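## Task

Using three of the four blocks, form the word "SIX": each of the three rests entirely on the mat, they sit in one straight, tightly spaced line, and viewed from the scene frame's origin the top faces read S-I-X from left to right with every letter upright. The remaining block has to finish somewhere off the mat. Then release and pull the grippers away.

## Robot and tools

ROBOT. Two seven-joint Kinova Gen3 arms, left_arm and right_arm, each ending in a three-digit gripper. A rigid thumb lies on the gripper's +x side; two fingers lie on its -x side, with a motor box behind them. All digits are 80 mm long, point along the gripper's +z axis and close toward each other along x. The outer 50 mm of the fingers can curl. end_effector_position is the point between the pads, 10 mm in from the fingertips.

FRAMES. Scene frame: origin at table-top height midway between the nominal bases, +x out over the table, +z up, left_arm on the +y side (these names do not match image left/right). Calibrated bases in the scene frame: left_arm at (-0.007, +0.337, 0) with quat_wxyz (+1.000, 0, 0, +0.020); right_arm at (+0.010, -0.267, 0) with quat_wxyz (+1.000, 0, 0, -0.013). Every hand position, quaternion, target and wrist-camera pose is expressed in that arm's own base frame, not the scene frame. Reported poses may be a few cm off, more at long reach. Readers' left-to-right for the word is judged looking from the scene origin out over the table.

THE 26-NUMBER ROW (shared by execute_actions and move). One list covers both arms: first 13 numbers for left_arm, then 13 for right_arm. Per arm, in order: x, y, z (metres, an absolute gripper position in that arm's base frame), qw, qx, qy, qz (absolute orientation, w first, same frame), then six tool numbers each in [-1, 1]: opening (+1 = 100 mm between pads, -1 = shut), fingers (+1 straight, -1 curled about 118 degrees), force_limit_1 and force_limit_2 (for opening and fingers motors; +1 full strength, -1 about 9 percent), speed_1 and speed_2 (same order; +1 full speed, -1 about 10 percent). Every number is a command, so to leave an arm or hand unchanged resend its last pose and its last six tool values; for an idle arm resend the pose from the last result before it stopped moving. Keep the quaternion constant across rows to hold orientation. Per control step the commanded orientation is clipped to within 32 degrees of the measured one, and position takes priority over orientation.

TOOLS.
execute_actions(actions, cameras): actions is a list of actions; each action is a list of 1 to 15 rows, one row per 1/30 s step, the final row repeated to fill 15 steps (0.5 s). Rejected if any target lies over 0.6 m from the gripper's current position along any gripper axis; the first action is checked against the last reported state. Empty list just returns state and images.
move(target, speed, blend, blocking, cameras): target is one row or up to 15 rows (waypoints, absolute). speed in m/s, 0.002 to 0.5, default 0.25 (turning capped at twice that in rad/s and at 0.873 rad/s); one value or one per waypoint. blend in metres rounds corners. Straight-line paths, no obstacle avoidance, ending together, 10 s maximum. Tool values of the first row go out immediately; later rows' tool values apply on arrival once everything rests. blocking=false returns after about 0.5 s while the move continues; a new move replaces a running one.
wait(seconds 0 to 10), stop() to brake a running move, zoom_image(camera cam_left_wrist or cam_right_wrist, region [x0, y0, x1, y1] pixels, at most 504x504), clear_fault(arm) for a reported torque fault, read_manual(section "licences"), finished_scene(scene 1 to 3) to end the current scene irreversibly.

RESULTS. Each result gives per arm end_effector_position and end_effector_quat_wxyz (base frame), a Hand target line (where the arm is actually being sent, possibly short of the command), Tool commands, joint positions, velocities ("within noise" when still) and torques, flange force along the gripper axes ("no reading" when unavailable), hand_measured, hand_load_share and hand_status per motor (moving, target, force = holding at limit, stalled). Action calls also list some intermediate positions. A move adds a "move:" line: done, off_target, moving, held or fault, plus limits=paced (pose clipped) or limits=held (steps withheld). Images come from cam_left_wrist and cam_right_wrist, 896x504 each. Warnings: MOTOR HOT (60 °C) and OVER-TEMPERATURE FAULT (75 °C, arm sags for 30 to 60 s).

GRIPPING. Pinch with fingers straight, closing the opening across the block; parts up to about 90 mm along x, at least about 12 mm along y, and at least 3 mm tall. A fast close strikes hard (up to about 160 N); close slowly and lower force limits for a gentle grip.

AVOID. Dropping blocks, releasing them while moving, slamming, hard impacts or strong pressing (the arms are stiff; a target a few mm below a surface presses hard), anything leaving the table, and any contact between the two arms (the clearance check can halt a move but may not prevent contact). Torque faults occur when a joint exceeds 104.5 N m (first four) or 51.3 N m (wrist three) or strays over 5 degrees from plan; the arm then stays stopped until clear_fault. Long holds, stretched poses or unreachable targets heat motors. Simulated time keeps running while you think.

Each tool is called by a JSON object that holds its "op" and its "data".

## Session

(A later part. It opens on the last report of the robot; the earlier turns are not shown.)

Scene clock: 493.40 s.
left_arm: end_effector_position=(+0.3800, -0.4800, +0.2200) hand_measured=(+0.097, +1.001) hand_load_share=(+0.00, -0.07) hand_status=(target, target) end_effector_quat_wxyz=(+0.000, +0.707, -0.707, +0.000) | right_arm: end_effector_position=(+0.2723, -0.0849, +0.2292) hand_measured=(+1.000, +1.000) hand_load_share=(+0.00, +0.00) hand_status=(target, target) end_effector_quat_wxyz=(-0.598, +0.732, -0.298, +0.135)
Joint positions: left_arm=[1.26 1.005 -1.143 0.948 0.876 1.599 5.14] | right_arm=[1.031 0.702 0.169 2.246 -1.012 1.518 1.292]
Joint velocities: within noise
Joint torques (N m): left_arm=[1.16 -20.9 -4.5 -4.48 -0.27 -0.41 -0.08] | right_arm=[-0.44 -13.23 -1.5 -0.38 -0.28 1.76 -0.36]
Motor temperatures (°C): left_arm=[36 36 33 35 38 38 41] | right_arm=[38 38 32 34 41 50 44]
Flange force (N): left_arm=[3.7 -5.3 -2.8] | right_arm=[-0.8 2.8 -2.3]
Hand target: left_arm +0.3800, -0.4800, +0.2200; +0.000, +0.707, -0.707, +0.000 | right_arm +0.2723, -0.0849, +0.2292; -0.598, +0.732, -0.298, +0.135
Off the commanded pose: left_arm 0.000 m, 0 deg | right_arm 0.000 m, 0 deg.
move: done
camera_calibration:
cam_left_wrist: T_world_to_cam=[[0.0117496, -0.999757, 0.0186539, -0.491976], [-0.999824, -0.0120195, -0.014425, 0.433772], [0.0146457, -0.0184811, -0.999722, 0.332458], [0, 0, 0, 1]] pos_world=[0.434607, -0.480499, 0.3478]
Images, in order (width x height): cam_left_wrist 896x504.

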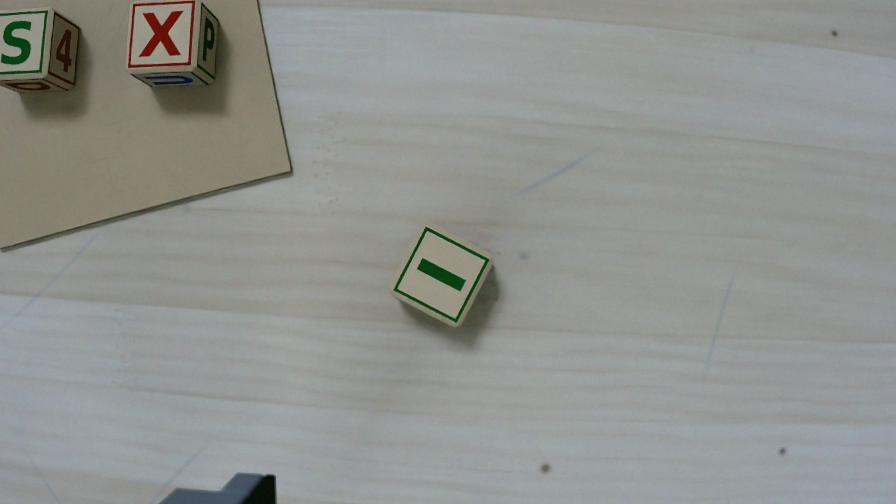

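{"op": "move", "data": {"target": [[0.4296,-0.482,0.07,0,0.9736,-0.2284,0,0.1,1,0,0,-0.6,1,0.2723,-0.0849,0.2292,-0.598,0.732,-0.298,0.135,1,1,0,0,1,1],[0.4296,-0.482,0.018,0,0.9736,-0.2284,0,0.1,1,0,0,-0.6,1,0.2723,-0.0849,0.2292,-0.598,0.732,-0.298,0.135,1,1,0,0,1,1],[0.4296,-0.482,0.018,0,0.9736,-0.2284,0,-0.6,1,-0.5,0,-0.7,1,0.2723,-0.0849,0.2292,-0.598,0.732,-0.298,0.135,1,1,0,0,1,1],[0.4296,-0.482,0.018,0,0.9736,-0.2284,0,0.1,1,0,0,-0.6,1,0.2723,-0.0849,0.2292,-0.598,0.732,-0.298,0.135,1,1,0,0,1,1],[0.4296,-0.482,0.06,0,0.9736,-0.2284,0,0.1,1,0,0,-0.6,1,0.2723,-0.0849,0.2292,-0.598,0.732,-0.298,0.135,1,1,0,0,1,1],[0.4296,-0.482,0.06,0,0.8499,0.5270,0,0.1,1,0,0,-0.6,1,0.2723,-0.0849,0.2292,-0.598,0.732,-0.298,0.135,1,1,0,0,1,1]], "speed": [0.25,0.08,0.05,0.05,0.1,0.25], "cameras": ["cam_left_wrist"]}}

{"op": "move", "data": {"target": [[0.4296,-0.482,0.018,0,0.8499,0.5270,0,0.1,1,0,0,-0.6,1,0.2723,-0.0849,0.2292,-0.598,0.732,-0.298,0.135,1,1,0,0,1,1],[0.4296,-0.482,0.018,0,0.8499,0.5270,0,-0.6,1,0,0,-0.6,1,0.2723,-0.0849,0.2292,-0.598,0.732,-0.298,0.135,1,1,0,0,1,1],[0.4296,-0.482,0.09,0,0.8499,0.5270,0,-0.6,1,0,0,-0.6,1,0.2723,-0.0849,0.2292,-0.598,0.732,-0.298,0.135,1,1,0,0,1,1],[0.5227,-0.3373,0.09,0,1,0,0,-0.6,1,0,0,-0.6,1,0.2723,-0.0849,0.2292,-0.598,0.732,-0.298,0.135,1,1,0,0,1,1],[0.5227,-0.3373,0.057,0,1,0,0,-0.6,1,0,0,-0.6,1,0.2723,-0.0849,0.2292,-0.598,0.732,-0.298,0.135,1,1,0,0,1,1]], "speed": [0.08,0.05,0.1,0.2,0.08]}}

{"op": "zoom_image", "data": {"camera": "cam_right_wrist", "region": [340, 340, 540, 504]}}

Scene clock: 523.87 s.
left_arm: end_effector_position=(+0.4296, -0.4820, +0.0600) hand_measured=(+0.097, +1.001) hand_load_share=(+0.00, -0.09) hand_status=(target, target) end_effector_quat_wxyz=(+0.000, +0.850, +0.527, +0.000) | right_arm: end_effector_position=(+0.2723, -0.0849, +0.2292) hand_measured=(+1.000, +1.000) hand_load_share=(+0.00, +0.00) hand_status=(target, target) end_effector_quat_wxyz=(-0.598, +0.732, -0.298, +0.135)
Joint positions: left_arm=[1.215 1.334 -1.313 0.966 1.23 1.501 7.685] | right_arm=[1.031 0.702 0.169 2.246 -1.012 1.518 1.292]
Joint velocities: within noise
Joint torques (N m): left_arm=[1.27 -22.57 -5.51 -1.95 -0.15 -0.26 -0.09] | right_arm=[-0.46 -13.26 -1.56 -0.36 -0.27 1.74 -0.34]
Motor temperatures (°C): left_arm=[36 36 33 35 38 38 41] | right_arm=[38 38 32 34 41 50 44]
Flange force (N): left_arm=[-0.9 7.2 -1.4] | right_arm=[-0.7 2.8 -2.4]
Hand target: left_arm +0.4296, -0.4820, +0.0600; +0.000, +0.850, +0.527, +0.000 | right_arm +0.2723, -0.0849, +0.2292; -0.598, +0.732, -0.298, +0.135
Off the commanded pose: left_arm 0.000 m, 0 deg | right_arm 0.000 m, 0 deg.
move: done
camera_calibration:
cam_left_wrist: T_world_to_cam=[[0.434072, 0.900686, 0.0186136, 0.242978], [0.900865, -0.43386, -0.0144005, -0.538891], [-0.00489461, 0.0230192, -0.999723, 0.200138], [0, 0, 0, 1]] pos_world=[0.380978, -0.457257, 0.1878]
Images, in order (width x height): cam_left_wrist 896x504.

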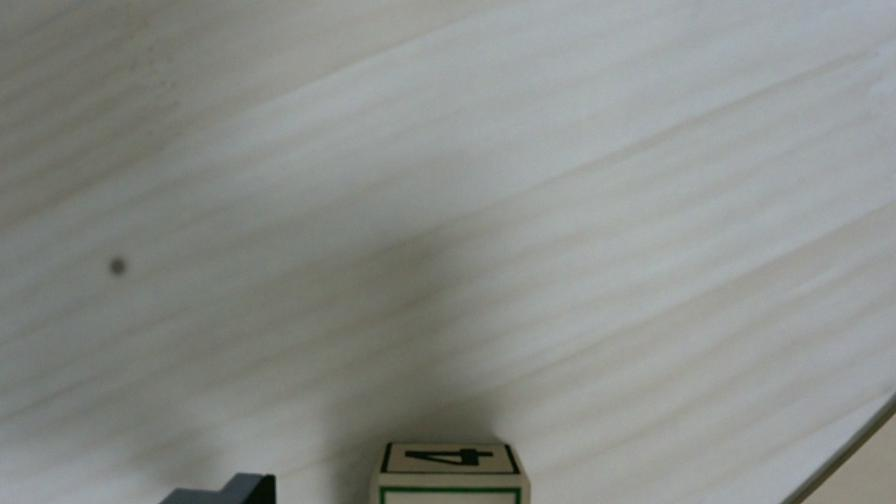

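Scene clock: 530.20 s.
left_arm: end_effector_position=(+0.5227, -0.3373, +0.0571) hand_measured=(-0.385, +1.003) hand_load_share=(+0.68, +0.16) hand_status=(force, target) end_effector_quat_wxyz=(+0.000, +1.000, +0.000, +0.000) | right_arm: end_effector_position=(+0.2723, -0.0849, +0.2292) hand_measured=(+1.000, +1.000) hand_load_share=(+0.00, +0.00) hand_status=(target, target) end_effector_quat_wxyz=(-0.598, +0.732, -0.298, +0.135)
Joint positions: left_arm=[0.979 1.271 -1.214 1.098 1.137 1.407 6.255] | right_arm=[1.031 0.702 0.169 2.246 -1.012 1.518 1.292]
Joint velocities: within noise
Joint torques (N m): left_arm=[1.24 -21.82 -5.85 -2.78 -0.19 -0.33 -0.03] | right_arm=[-0.47 -13.25 -1.55 -0.38 -0.31 1.74 -0.36]
Motor temperatures (°C): left_arm=[36 36 33 35 38 38 41] | right_arm=[38 38 32 34 41 50 44]
Flange force (N): left_arm=[5.4 1.1 -1.0] | right_arm=[-0.9 2.9 -2.5]
Hand target: left_arm +0.5227, -0.3373, +0.0570; +0.000, +1.000, +0.000, +0.000 | right_arm +0.2723, -0.0849, +0.2292; -0.598, +0.732, -0.298, +0.135
Off the commanded pose: left_arm 0.000 m, 0 deg | right_arm 0.000 m, 0 deg.
move: done
camera_calibration:
cam_left_wrist: T_world_to_cam=[[0.999757, 0.0117506, 0.0186539, -0.523199], [0.0120205, -0.999824, -0.014425, -0.286265], [0.0184811, 0.0146457, -0.999722, 0.179319], [0, 0, 0, 1]] pos_world=[0.523199, -0.282693, 0.1849]
cam_right_wrist: T_world_to_cam=[[0.780372, -0.611064, -0.132739, -0.238439], [-0.252853, -0.114212, -0.96074, 0.339992], [0.571914, 0.783298, -0.243637, 0.0941023], [0, 0, 0, 1]] pos_world=[0.218221, -0.18058, 0.31792]

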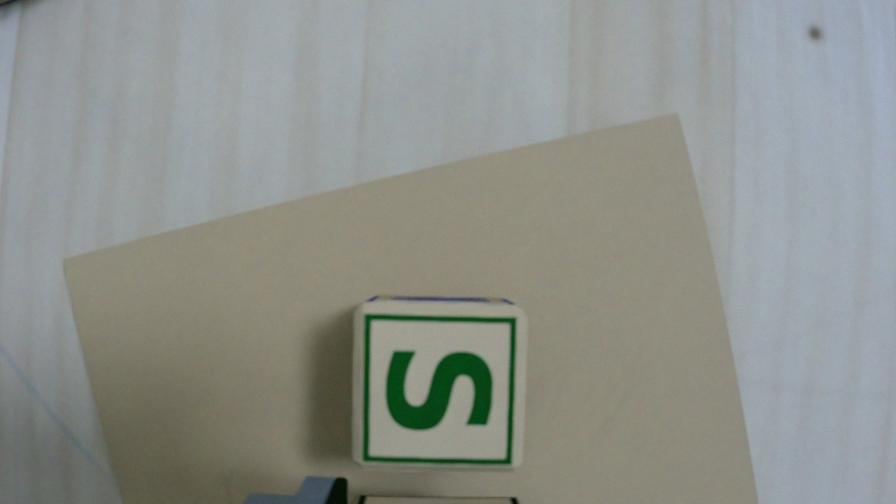

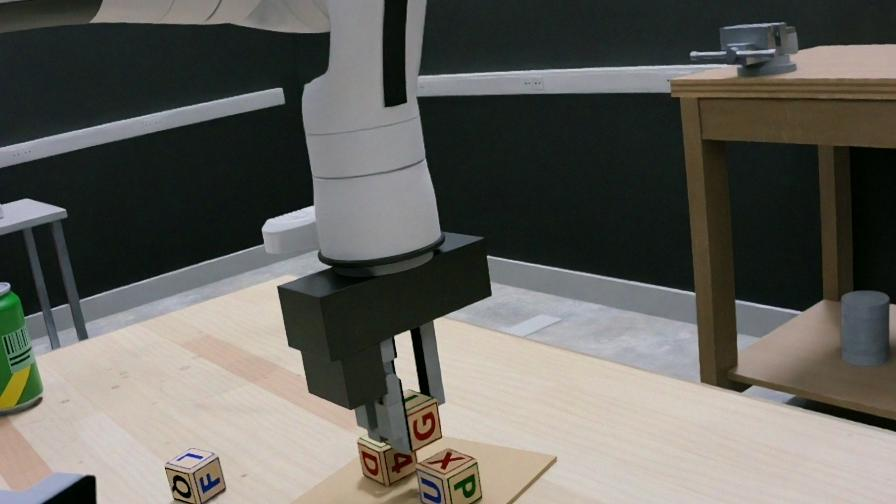

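Scaled by 2.520 from the camera's 896x504 image, which has a finer 1280x720 frame.

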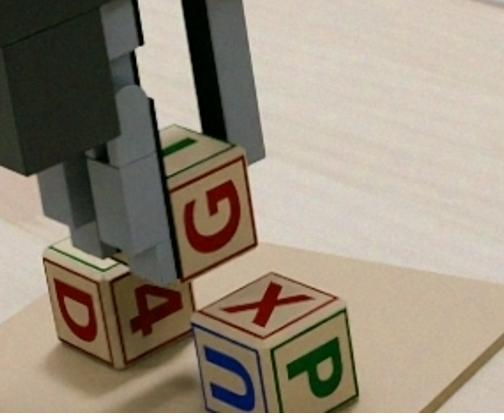

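{"op": "move", "data": {"target": [0.5227,-0.342,0.056,0,1,0,0,-0.6,1,0,0,-0.6,1,0.2723,-0.0849,0.2292,-0.598,0.732,-0.298,0.135,1,1,0,0,1,1], "speed": 0.05}}

{"op": "zoom_image", "data": {"camera": "cam_right_wrist", "region": [380, 384, 500, 504]}}

{"op": "zoom_image", "data": {"camera": "cam_left_wrist", "region": [340, 304, 540, 504]}}

Scene clock: 578.73 s.
left_arm: end_effector_position=(+0.5227, -0.3420, +0.0560) hand_measured=(-0.385, +1.003) hand_load_share=(+0.68, +0.16) hand_status=(force, target) end_effector_quat_wxyz=(+0.000, +1.000, +0.000, +0.000) | right_arm: end_effector_position=(+0.2723, -0.0849, +0.2292) hand_measured=(+1.000, +1.000) hand_load_share=(+0.00, +0.00) hand_status=(target, target) end_effector_quat_wxyz=(-0.598, +0.732, -0.298, +0.135)
Joint positions: left_arm=[0.981 1.275 -1.212 1.085 1.137 1.409 6.268] | right_arm=[1.031 0.702 0.169 2.246 -1.012 1.518 1.292]
Joint velocities: within noise
Joint torques (N m): left_arm=[1.26 -21.76 -5.77 -2.93 -0.15 -0.28 -0.09] | right_arm=[-0.4 -13.26 -1.52 -0.45 -0.32 1.75 -0.36]
Motor temperatures (°C): left_arm=[36 36 33 35 38 38 41] | right_arm=[38 38 32 34 41 50 44]
Flange force (N): left_arm=[4.7 0.8 -1.1] | right_arm=[-1.0 2.8 -2.2]
Hand target: left_arm +0.5227, -0.3420, +0.0560; +0.000, +1.000, +0.000, +0.000 | right_arm +0.2723, -0.0849, +0.2292; -0.598, +0.732, -0.298, +0.135
Off the commanded pose: left_arm 0.000 m, 0 deg | right_arm 0.000 m, 0 deg.
move: done
camera_calibration:
cam_left_wrist: T_world_to_cam=[[0.999757, 0.0117506, 0.0186539, -0.523225], [0.0120205, -0.999824, -0.014425, -0.29098], [0.0184811, 0.0146457, -0.999722, 0.178387], [0, 0, 0, 1]] pos_world=[0.523299, -0.287393, 0.1839]
cam_right_wrist: T_world_to_cam=[[0.780372, -0.611064, -0.132739, -0.238439], [-0.252853, -0.114212, -0.96074, 0.339992], [0.571914, 0.783298, -0.243637, 0.0941023], [0, 0, 0, 1]] pos_world=[0.218221, -0.18058, 0.31792]

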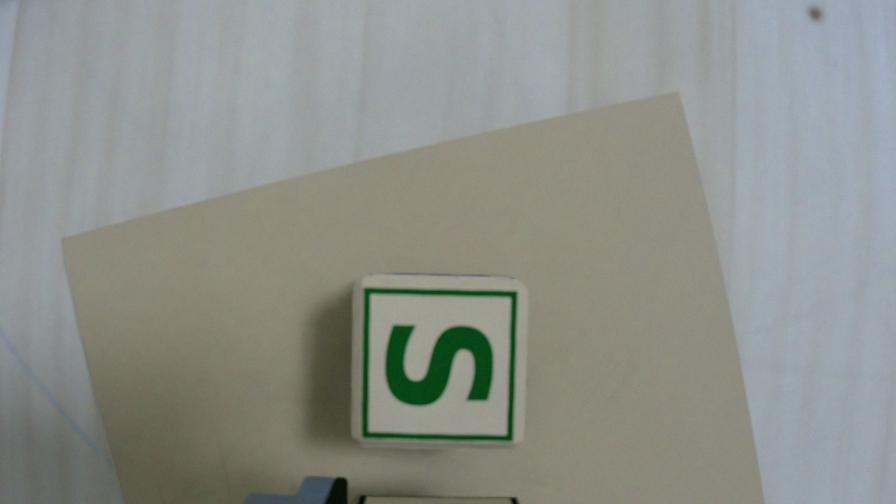

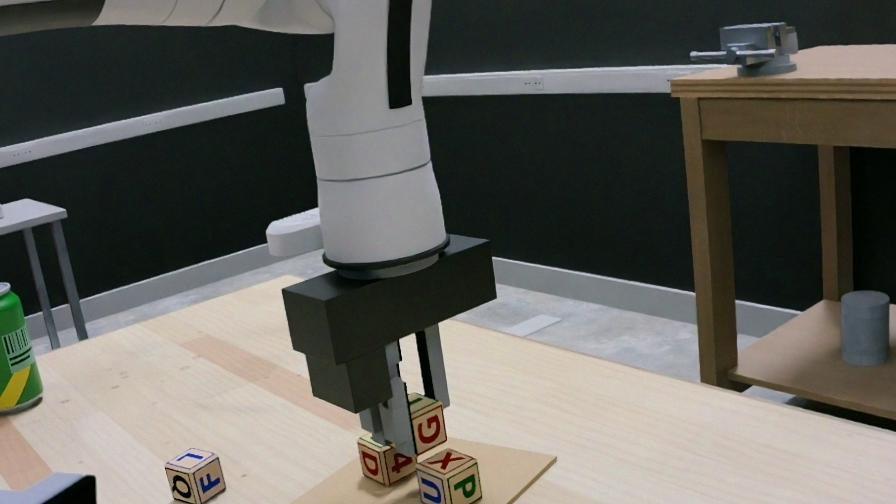

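Scaled by 4.200 from the camera's 896x504 image, which has a finer 1280x720 frame.

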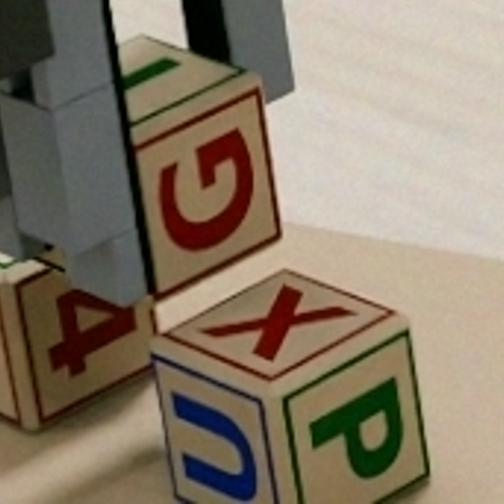

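Scaled by 2.520 from the camera's 896x504 image, which has a finer 1280x720 frame.

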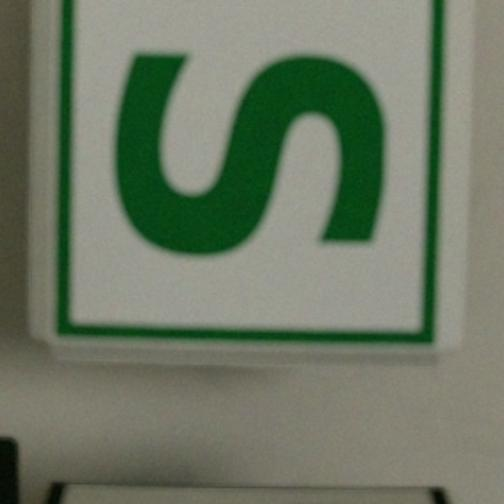

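{"op": "move", "data": {"target": [0.5227,-0.3373,0.045,0,1,0,0,-0.6,1,0,0,-0.6,1,0.2723,-0.0849,0.2292,-0.598,0.732,-0.298,0.135,1,1,0,0,1,1], "speed": 0.05}}

{"op": "zoom_image", "data": {"camera": "cam_right_wrist", "region": [380, 384, 500, 504]}}

{"op": "zoom_image", "data": {"camera": "cam_left_wrist", "region": [340, 304, 540, 504]}}

Scene clock: 595.50 s.
left_arm: end_effector_position=(+0.5227, -0.3373, +0.0451) hand_measured=(-0.385, +1.003) hand_load_share=(+0.68, +0.16) hand_status=(force, target) end_effector_quat_wxyz=(+0.000, +1.000, +0.000, +0.000) | right_arm: end_effector_position=(+0.2723, -0.0849, +0.2292) hand_measured=(+1.000, +1.000) hand_load_share=(+0.00, +0.00) hand_status=(target, target) end_effector_quat_wxyz=(-0.598, +0.732, -0.298, +0.135)
Joint positions: left_arm=[0.979 1.287 -1.206 1.104 1.147 1.39 6.25] | right_arm=[1.031 0.702 0.169 2.246 -1.012 1.518 1.292]
Joint velocities: within noise
Joint torques (N m): left_arm=[1.23 -22.02 -5.8 -2.27 -0.24 -0.34 -0.02] | right_arm=[-0.46 -13.27 -1.53 -0.37 -0.27 1.74 -0.35]
Motor temperatures (°C): left_arm=[36 36 33 35 38 38 41] | right_arm=[38 38 32 34 41 50 44]
Flange force (N): left_arm=[7.3 2.4 -0.8] | right_arm=[-0.7 2.8 -2.4]
Hand target: left_arm +0.5227, -0.3373, +0.0450; +0.000, +1.000, +0.000, +0.000 | right_arm +0.2723, -0.0849, +0.2292; -0.598, +0.732, -0.298, +0.135
Off the commanded pose: left_arm 0.000 m, 0 deg | right_arm 0.000 m, 0 deg.
move: done
camera_calibration:
cam_left_wrist: T_world_to_cam=[[0.999757, 0.0117506, 0.0186539, -0.522974], [0.0120205, -0.999824, -0.014425, -0.286538], [0.0184811, 0.0146457, -0.999722, 0.167324], [0, 0, 0, 1]] pos_world=[0.523199, -0.282793, 0.1729]
cam_right_wrist: T_world_to_cam=[[0.780372, -0.611064, -0.132739, -0.238439], [-0.252853, -0.114212, -0.96074, 0.339992], [0.571914, 0.783298, -0.243637, 0.0941023], [0, 0, 0, 1]] pos_world=[0.218221, -0.18058, 0.31792]

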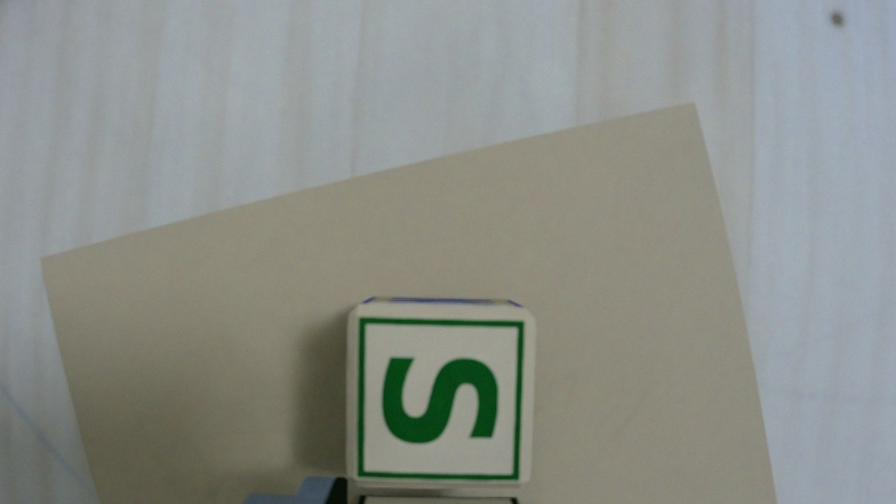

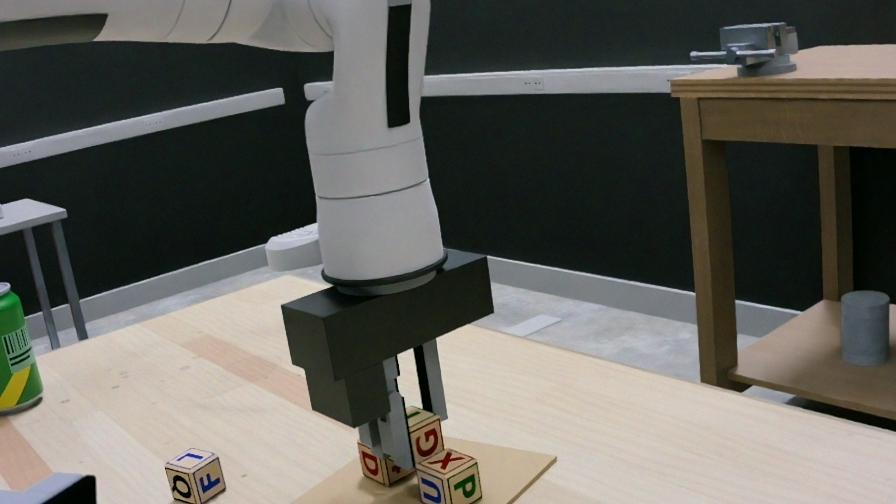

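Scaled by 4.200 from the camera's 896x504 image, which has a finer 1280x720 frame.

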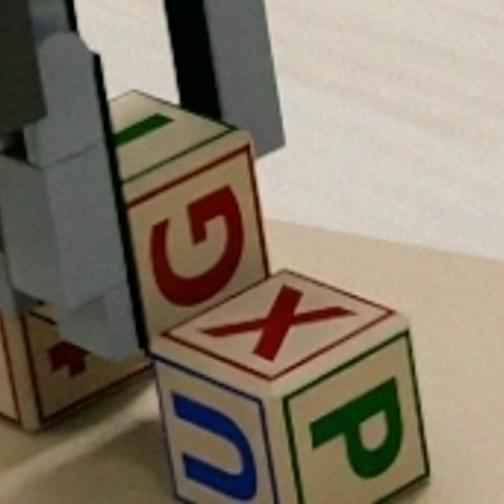

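Scaled by 2.520 from the camera's 896x504 image, which has a finer 1280x720 frame.

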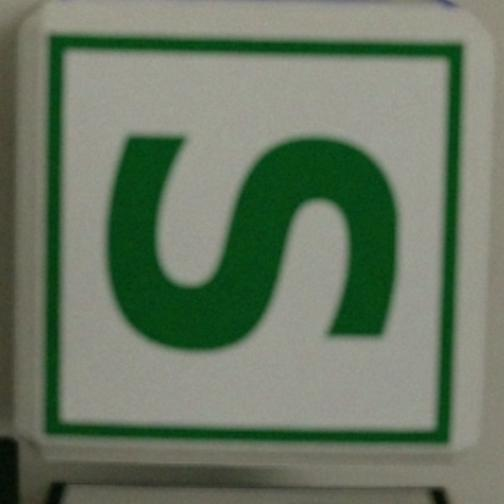

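{"op": "move", "data": {"target": [[0.5227,-0.3373,0.0235,0,1,0,0,-0.6,1,0,0,-0.6,1,0.2723,-0.0849,0.2292,-0.598,0.732,-0.298,0.135,1,1,0,0,1,1]], "speed": 0.03, "cameras": ["cam_right_wrist"]}}

{"op": "zoom_image", "data": {"camera": "cam_right_wrist", "region": [380, 384, 500, 504]}}

{"op": "move", "data": {"target": [[0.5227,-0.3373,0.0232,0,1,0,0,0.1,1,0,0,-0.6,1,0.2723,-0.0849,0.2292,-0.598,0.732,-0.298,0.135,1,1,0,0,1,1],[0.5227,-0.3373,0.09,0,1,0,0,0.1,1,0,0,-0.6,1,0.2723,-0.0849,0.2292,-0.598,0.732,-0.298,0.135,1,1,0,0,1,1],[0.46,-0.34,0.2,0,0.7071,-0.7071,0,0.1,1,0,0,-0.6,1,0.2723,-0.0849,0.2292,-0.598,0.732,-0.298,0.135,1,1,0,0,1,1]], "speed": [0.03,0.1,0.25]}}

{"op": "zoom_image", "data": {"camera": "cam_left_wrist", "region": [300, 80, 600, 380]}}

Scene clock: 610.17 s.
left_arm: end_effector_position=(+0.5227, -0.3373, +0.0236) hand_measured=(-0.385, +1.003) hand_load_share=(+0.68, +0.16) hand_status=(force, target) end_effector_quat_wxyz=(+0.000, +1.000, +0.000, +0.000) | right_arm: end_effector_position=(+0.2723, -0.0849, +0.2292) hand_measured=(+1.000, +1.000) hand_load_share=(+0.00, +0.00) hand_status=(target, target) end_effector_quat_wxyz=(-0.598, +0.732, -0.298, +0.135)
Joint positions: left_arm=[0.978 1.317 -1.192 1.111 1.167 1.36 6.242] | right_arm=[1.031 0.702 0.169 2.246 -1.012 1.518 1.292]
Joint velocities: within noise
Joint torques (N m): left_arm=[1.23 -21.69 -5.87 -2.49 -0.23 -0.38 -0.05] | right_arm=[-0.43 -13.24 -1.55 -0.4 -0.3 1.74 -0.35]
Motor temperatures (°C): left_arm=[36 36 33 35 38 38 41] | right_arm=[38 38 32 34 41 50 44]
Flange force (N): left_arm=[5.4 1.1 -1.1] | right_arm=[-0.8 2.7 -2.4]
Hand target: left_arm +0.5227, -0.3373, +0.0235; +0.000, +1.000, +0.000, +0.000 | right_arm +0.2723, -0.0849, +0.2292; -0.598, +0.732, -0.298, +0.135
Off the commanded pose: left_arm 0.000 m, 0 deg | right_arm 0.000 m, 0 deg.
move: done
camera_calibration:
cam_right_wrist: T_world_to_cam=[[0.780372, -0.611064, -0.132739, -0.238439], [-0.252853, -0.114212, -0.96074, 0.339992], [0.571914, 0.783298, -0.243637, 0.0941023], [0, 0, 0, 1]] pos_world=[0.218221, -0.18058, 0.31792]
Images, in order (width x height): cam_right_wrist 896x504.

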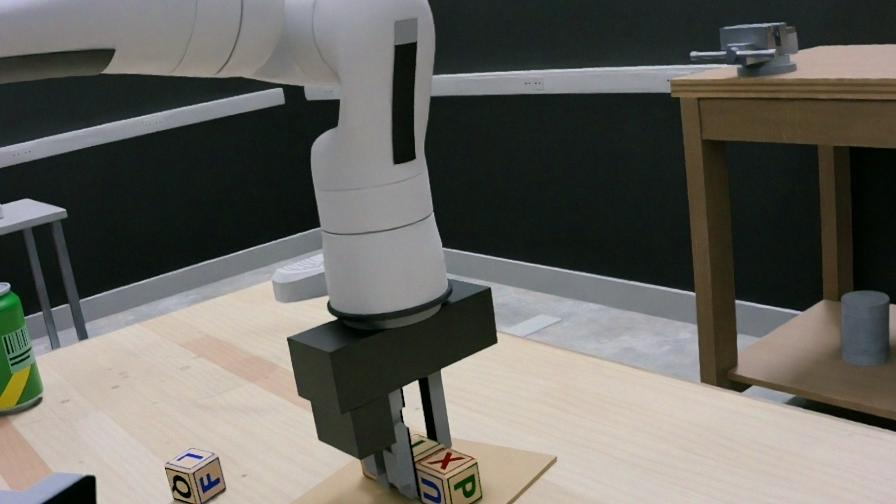

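Scaled by 4.200 from the camera's 896x504 image, which has a finer 1280x720 frame.

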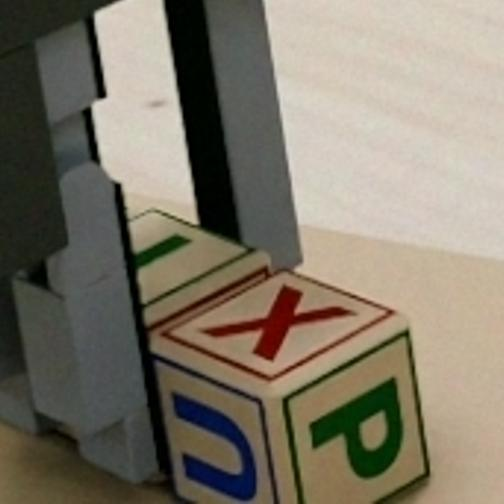

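Scene clock: 615.57 s.
left_arm: end_effector_position=(+0.4600, -0.3400, +0.2000) hand_measured=(+0.097, +1.001) hand_load_share=(+0.00, -0.06) hand_status=(target, target) end_effector_quat_wxyz=(+0.000, +0.707, -0.707, +0.000) | right_arm: end_effector_position=(+0.2723, -0.0849, +0.2292) hand_measured=(+1.000, +1.000) hand_load_share=(+0.00, +0.00) hand_status=(target, target) end_effector_quat_wxyz=(-0.598, +0.732, -0.298, +0.135)
Joint positions: left_arm=[1.077 0.939 -1.114 1.188 0.816 1.46 4.797] | right_arm=[1.031 0.702 0.169 2.246 -1.012 1.518 1.292]
Joint velocities: within noise
Joint torques (N m): left_arm=[1.12 -19.17 -4.83 -4.92 -0.19 -0.39 -0.16] | right_arm=[-0.42 -13.22 -1.57 -0.42 -0.31 1.75 -0.35]
Motor temperatures (°C): left_arm=[36 36 33 35 38 38 41] | right_arm=[38 38 32 34 41 50 44]
Flange force (N): left_arm=[1.2 -4.6 -2.1] | right_arm=[-0.9 2.7 -2.3]
Hand target: left_arm +0.4600, -0.3400, +0.2000; +0.000, +0.707, -0.707, +0.000 | right_arm +0.2723, -0.0849, +0.2292; -0.598, +0.732, -0.298, +0.135
Off the commanded pose: left_arm 0.000 m, 0 deg | right_arm 0.000 m, 0 deg.
move: done
camera_calibration:
cam_left_wrist: T_world_to_cam=[[0.0118495, -0.999756, 0.0186546, -0.352629], [-0.999823, -0.0121195, -0.014424, 0.515117], [0.0146465, -0.0184804, -0.999722, 0.313879], [0, 0, 0, 1]] pos_world=[0.514607, -0.340499, 0.3278]
cam_right_wrist: T_world_to_cam=[[0.780372, -0.611064, -0.132739, -0.238439], [-0.252853, -0.114212, -0.96074, 0.339992], [0.571914, 0.783298, -0.243637, 0.0941023], [0, 0, 0, 1]] pos_world=[0.218221, -0.18058, 0.31792]

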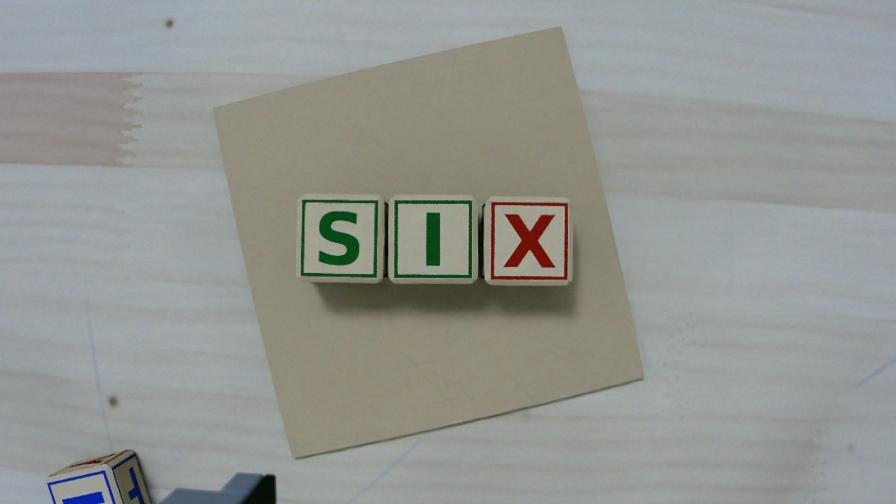

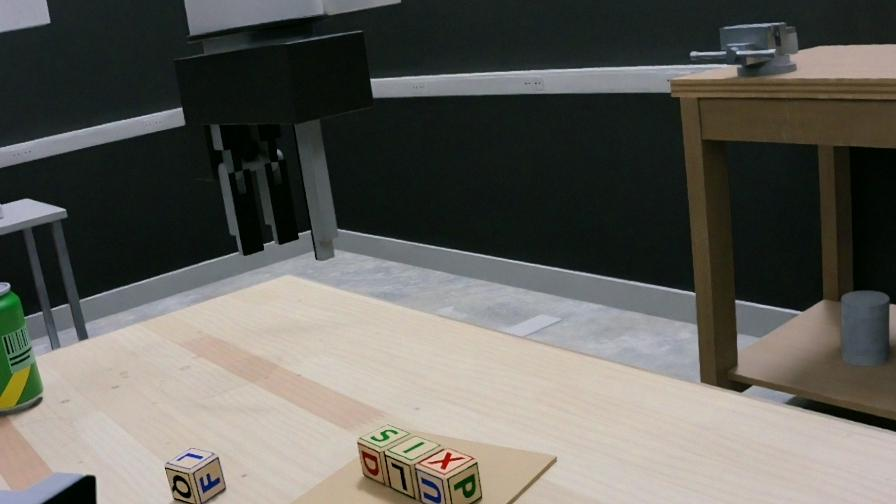

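Scaled by 1.680 from the camera's 896x504 image, which has a finer 1280x720 frame.

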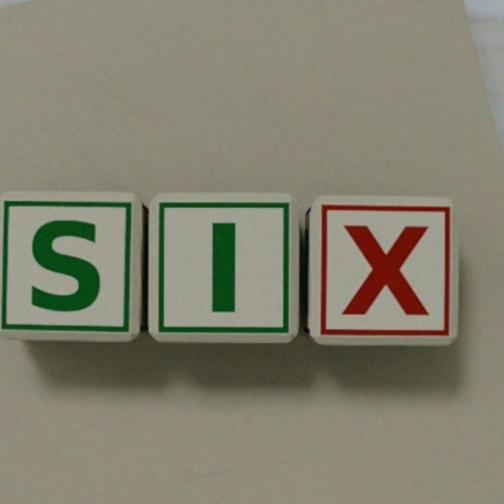

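{"op": "finished_scene", "data": {"scene": 1}}

The scene is finished: the task was done.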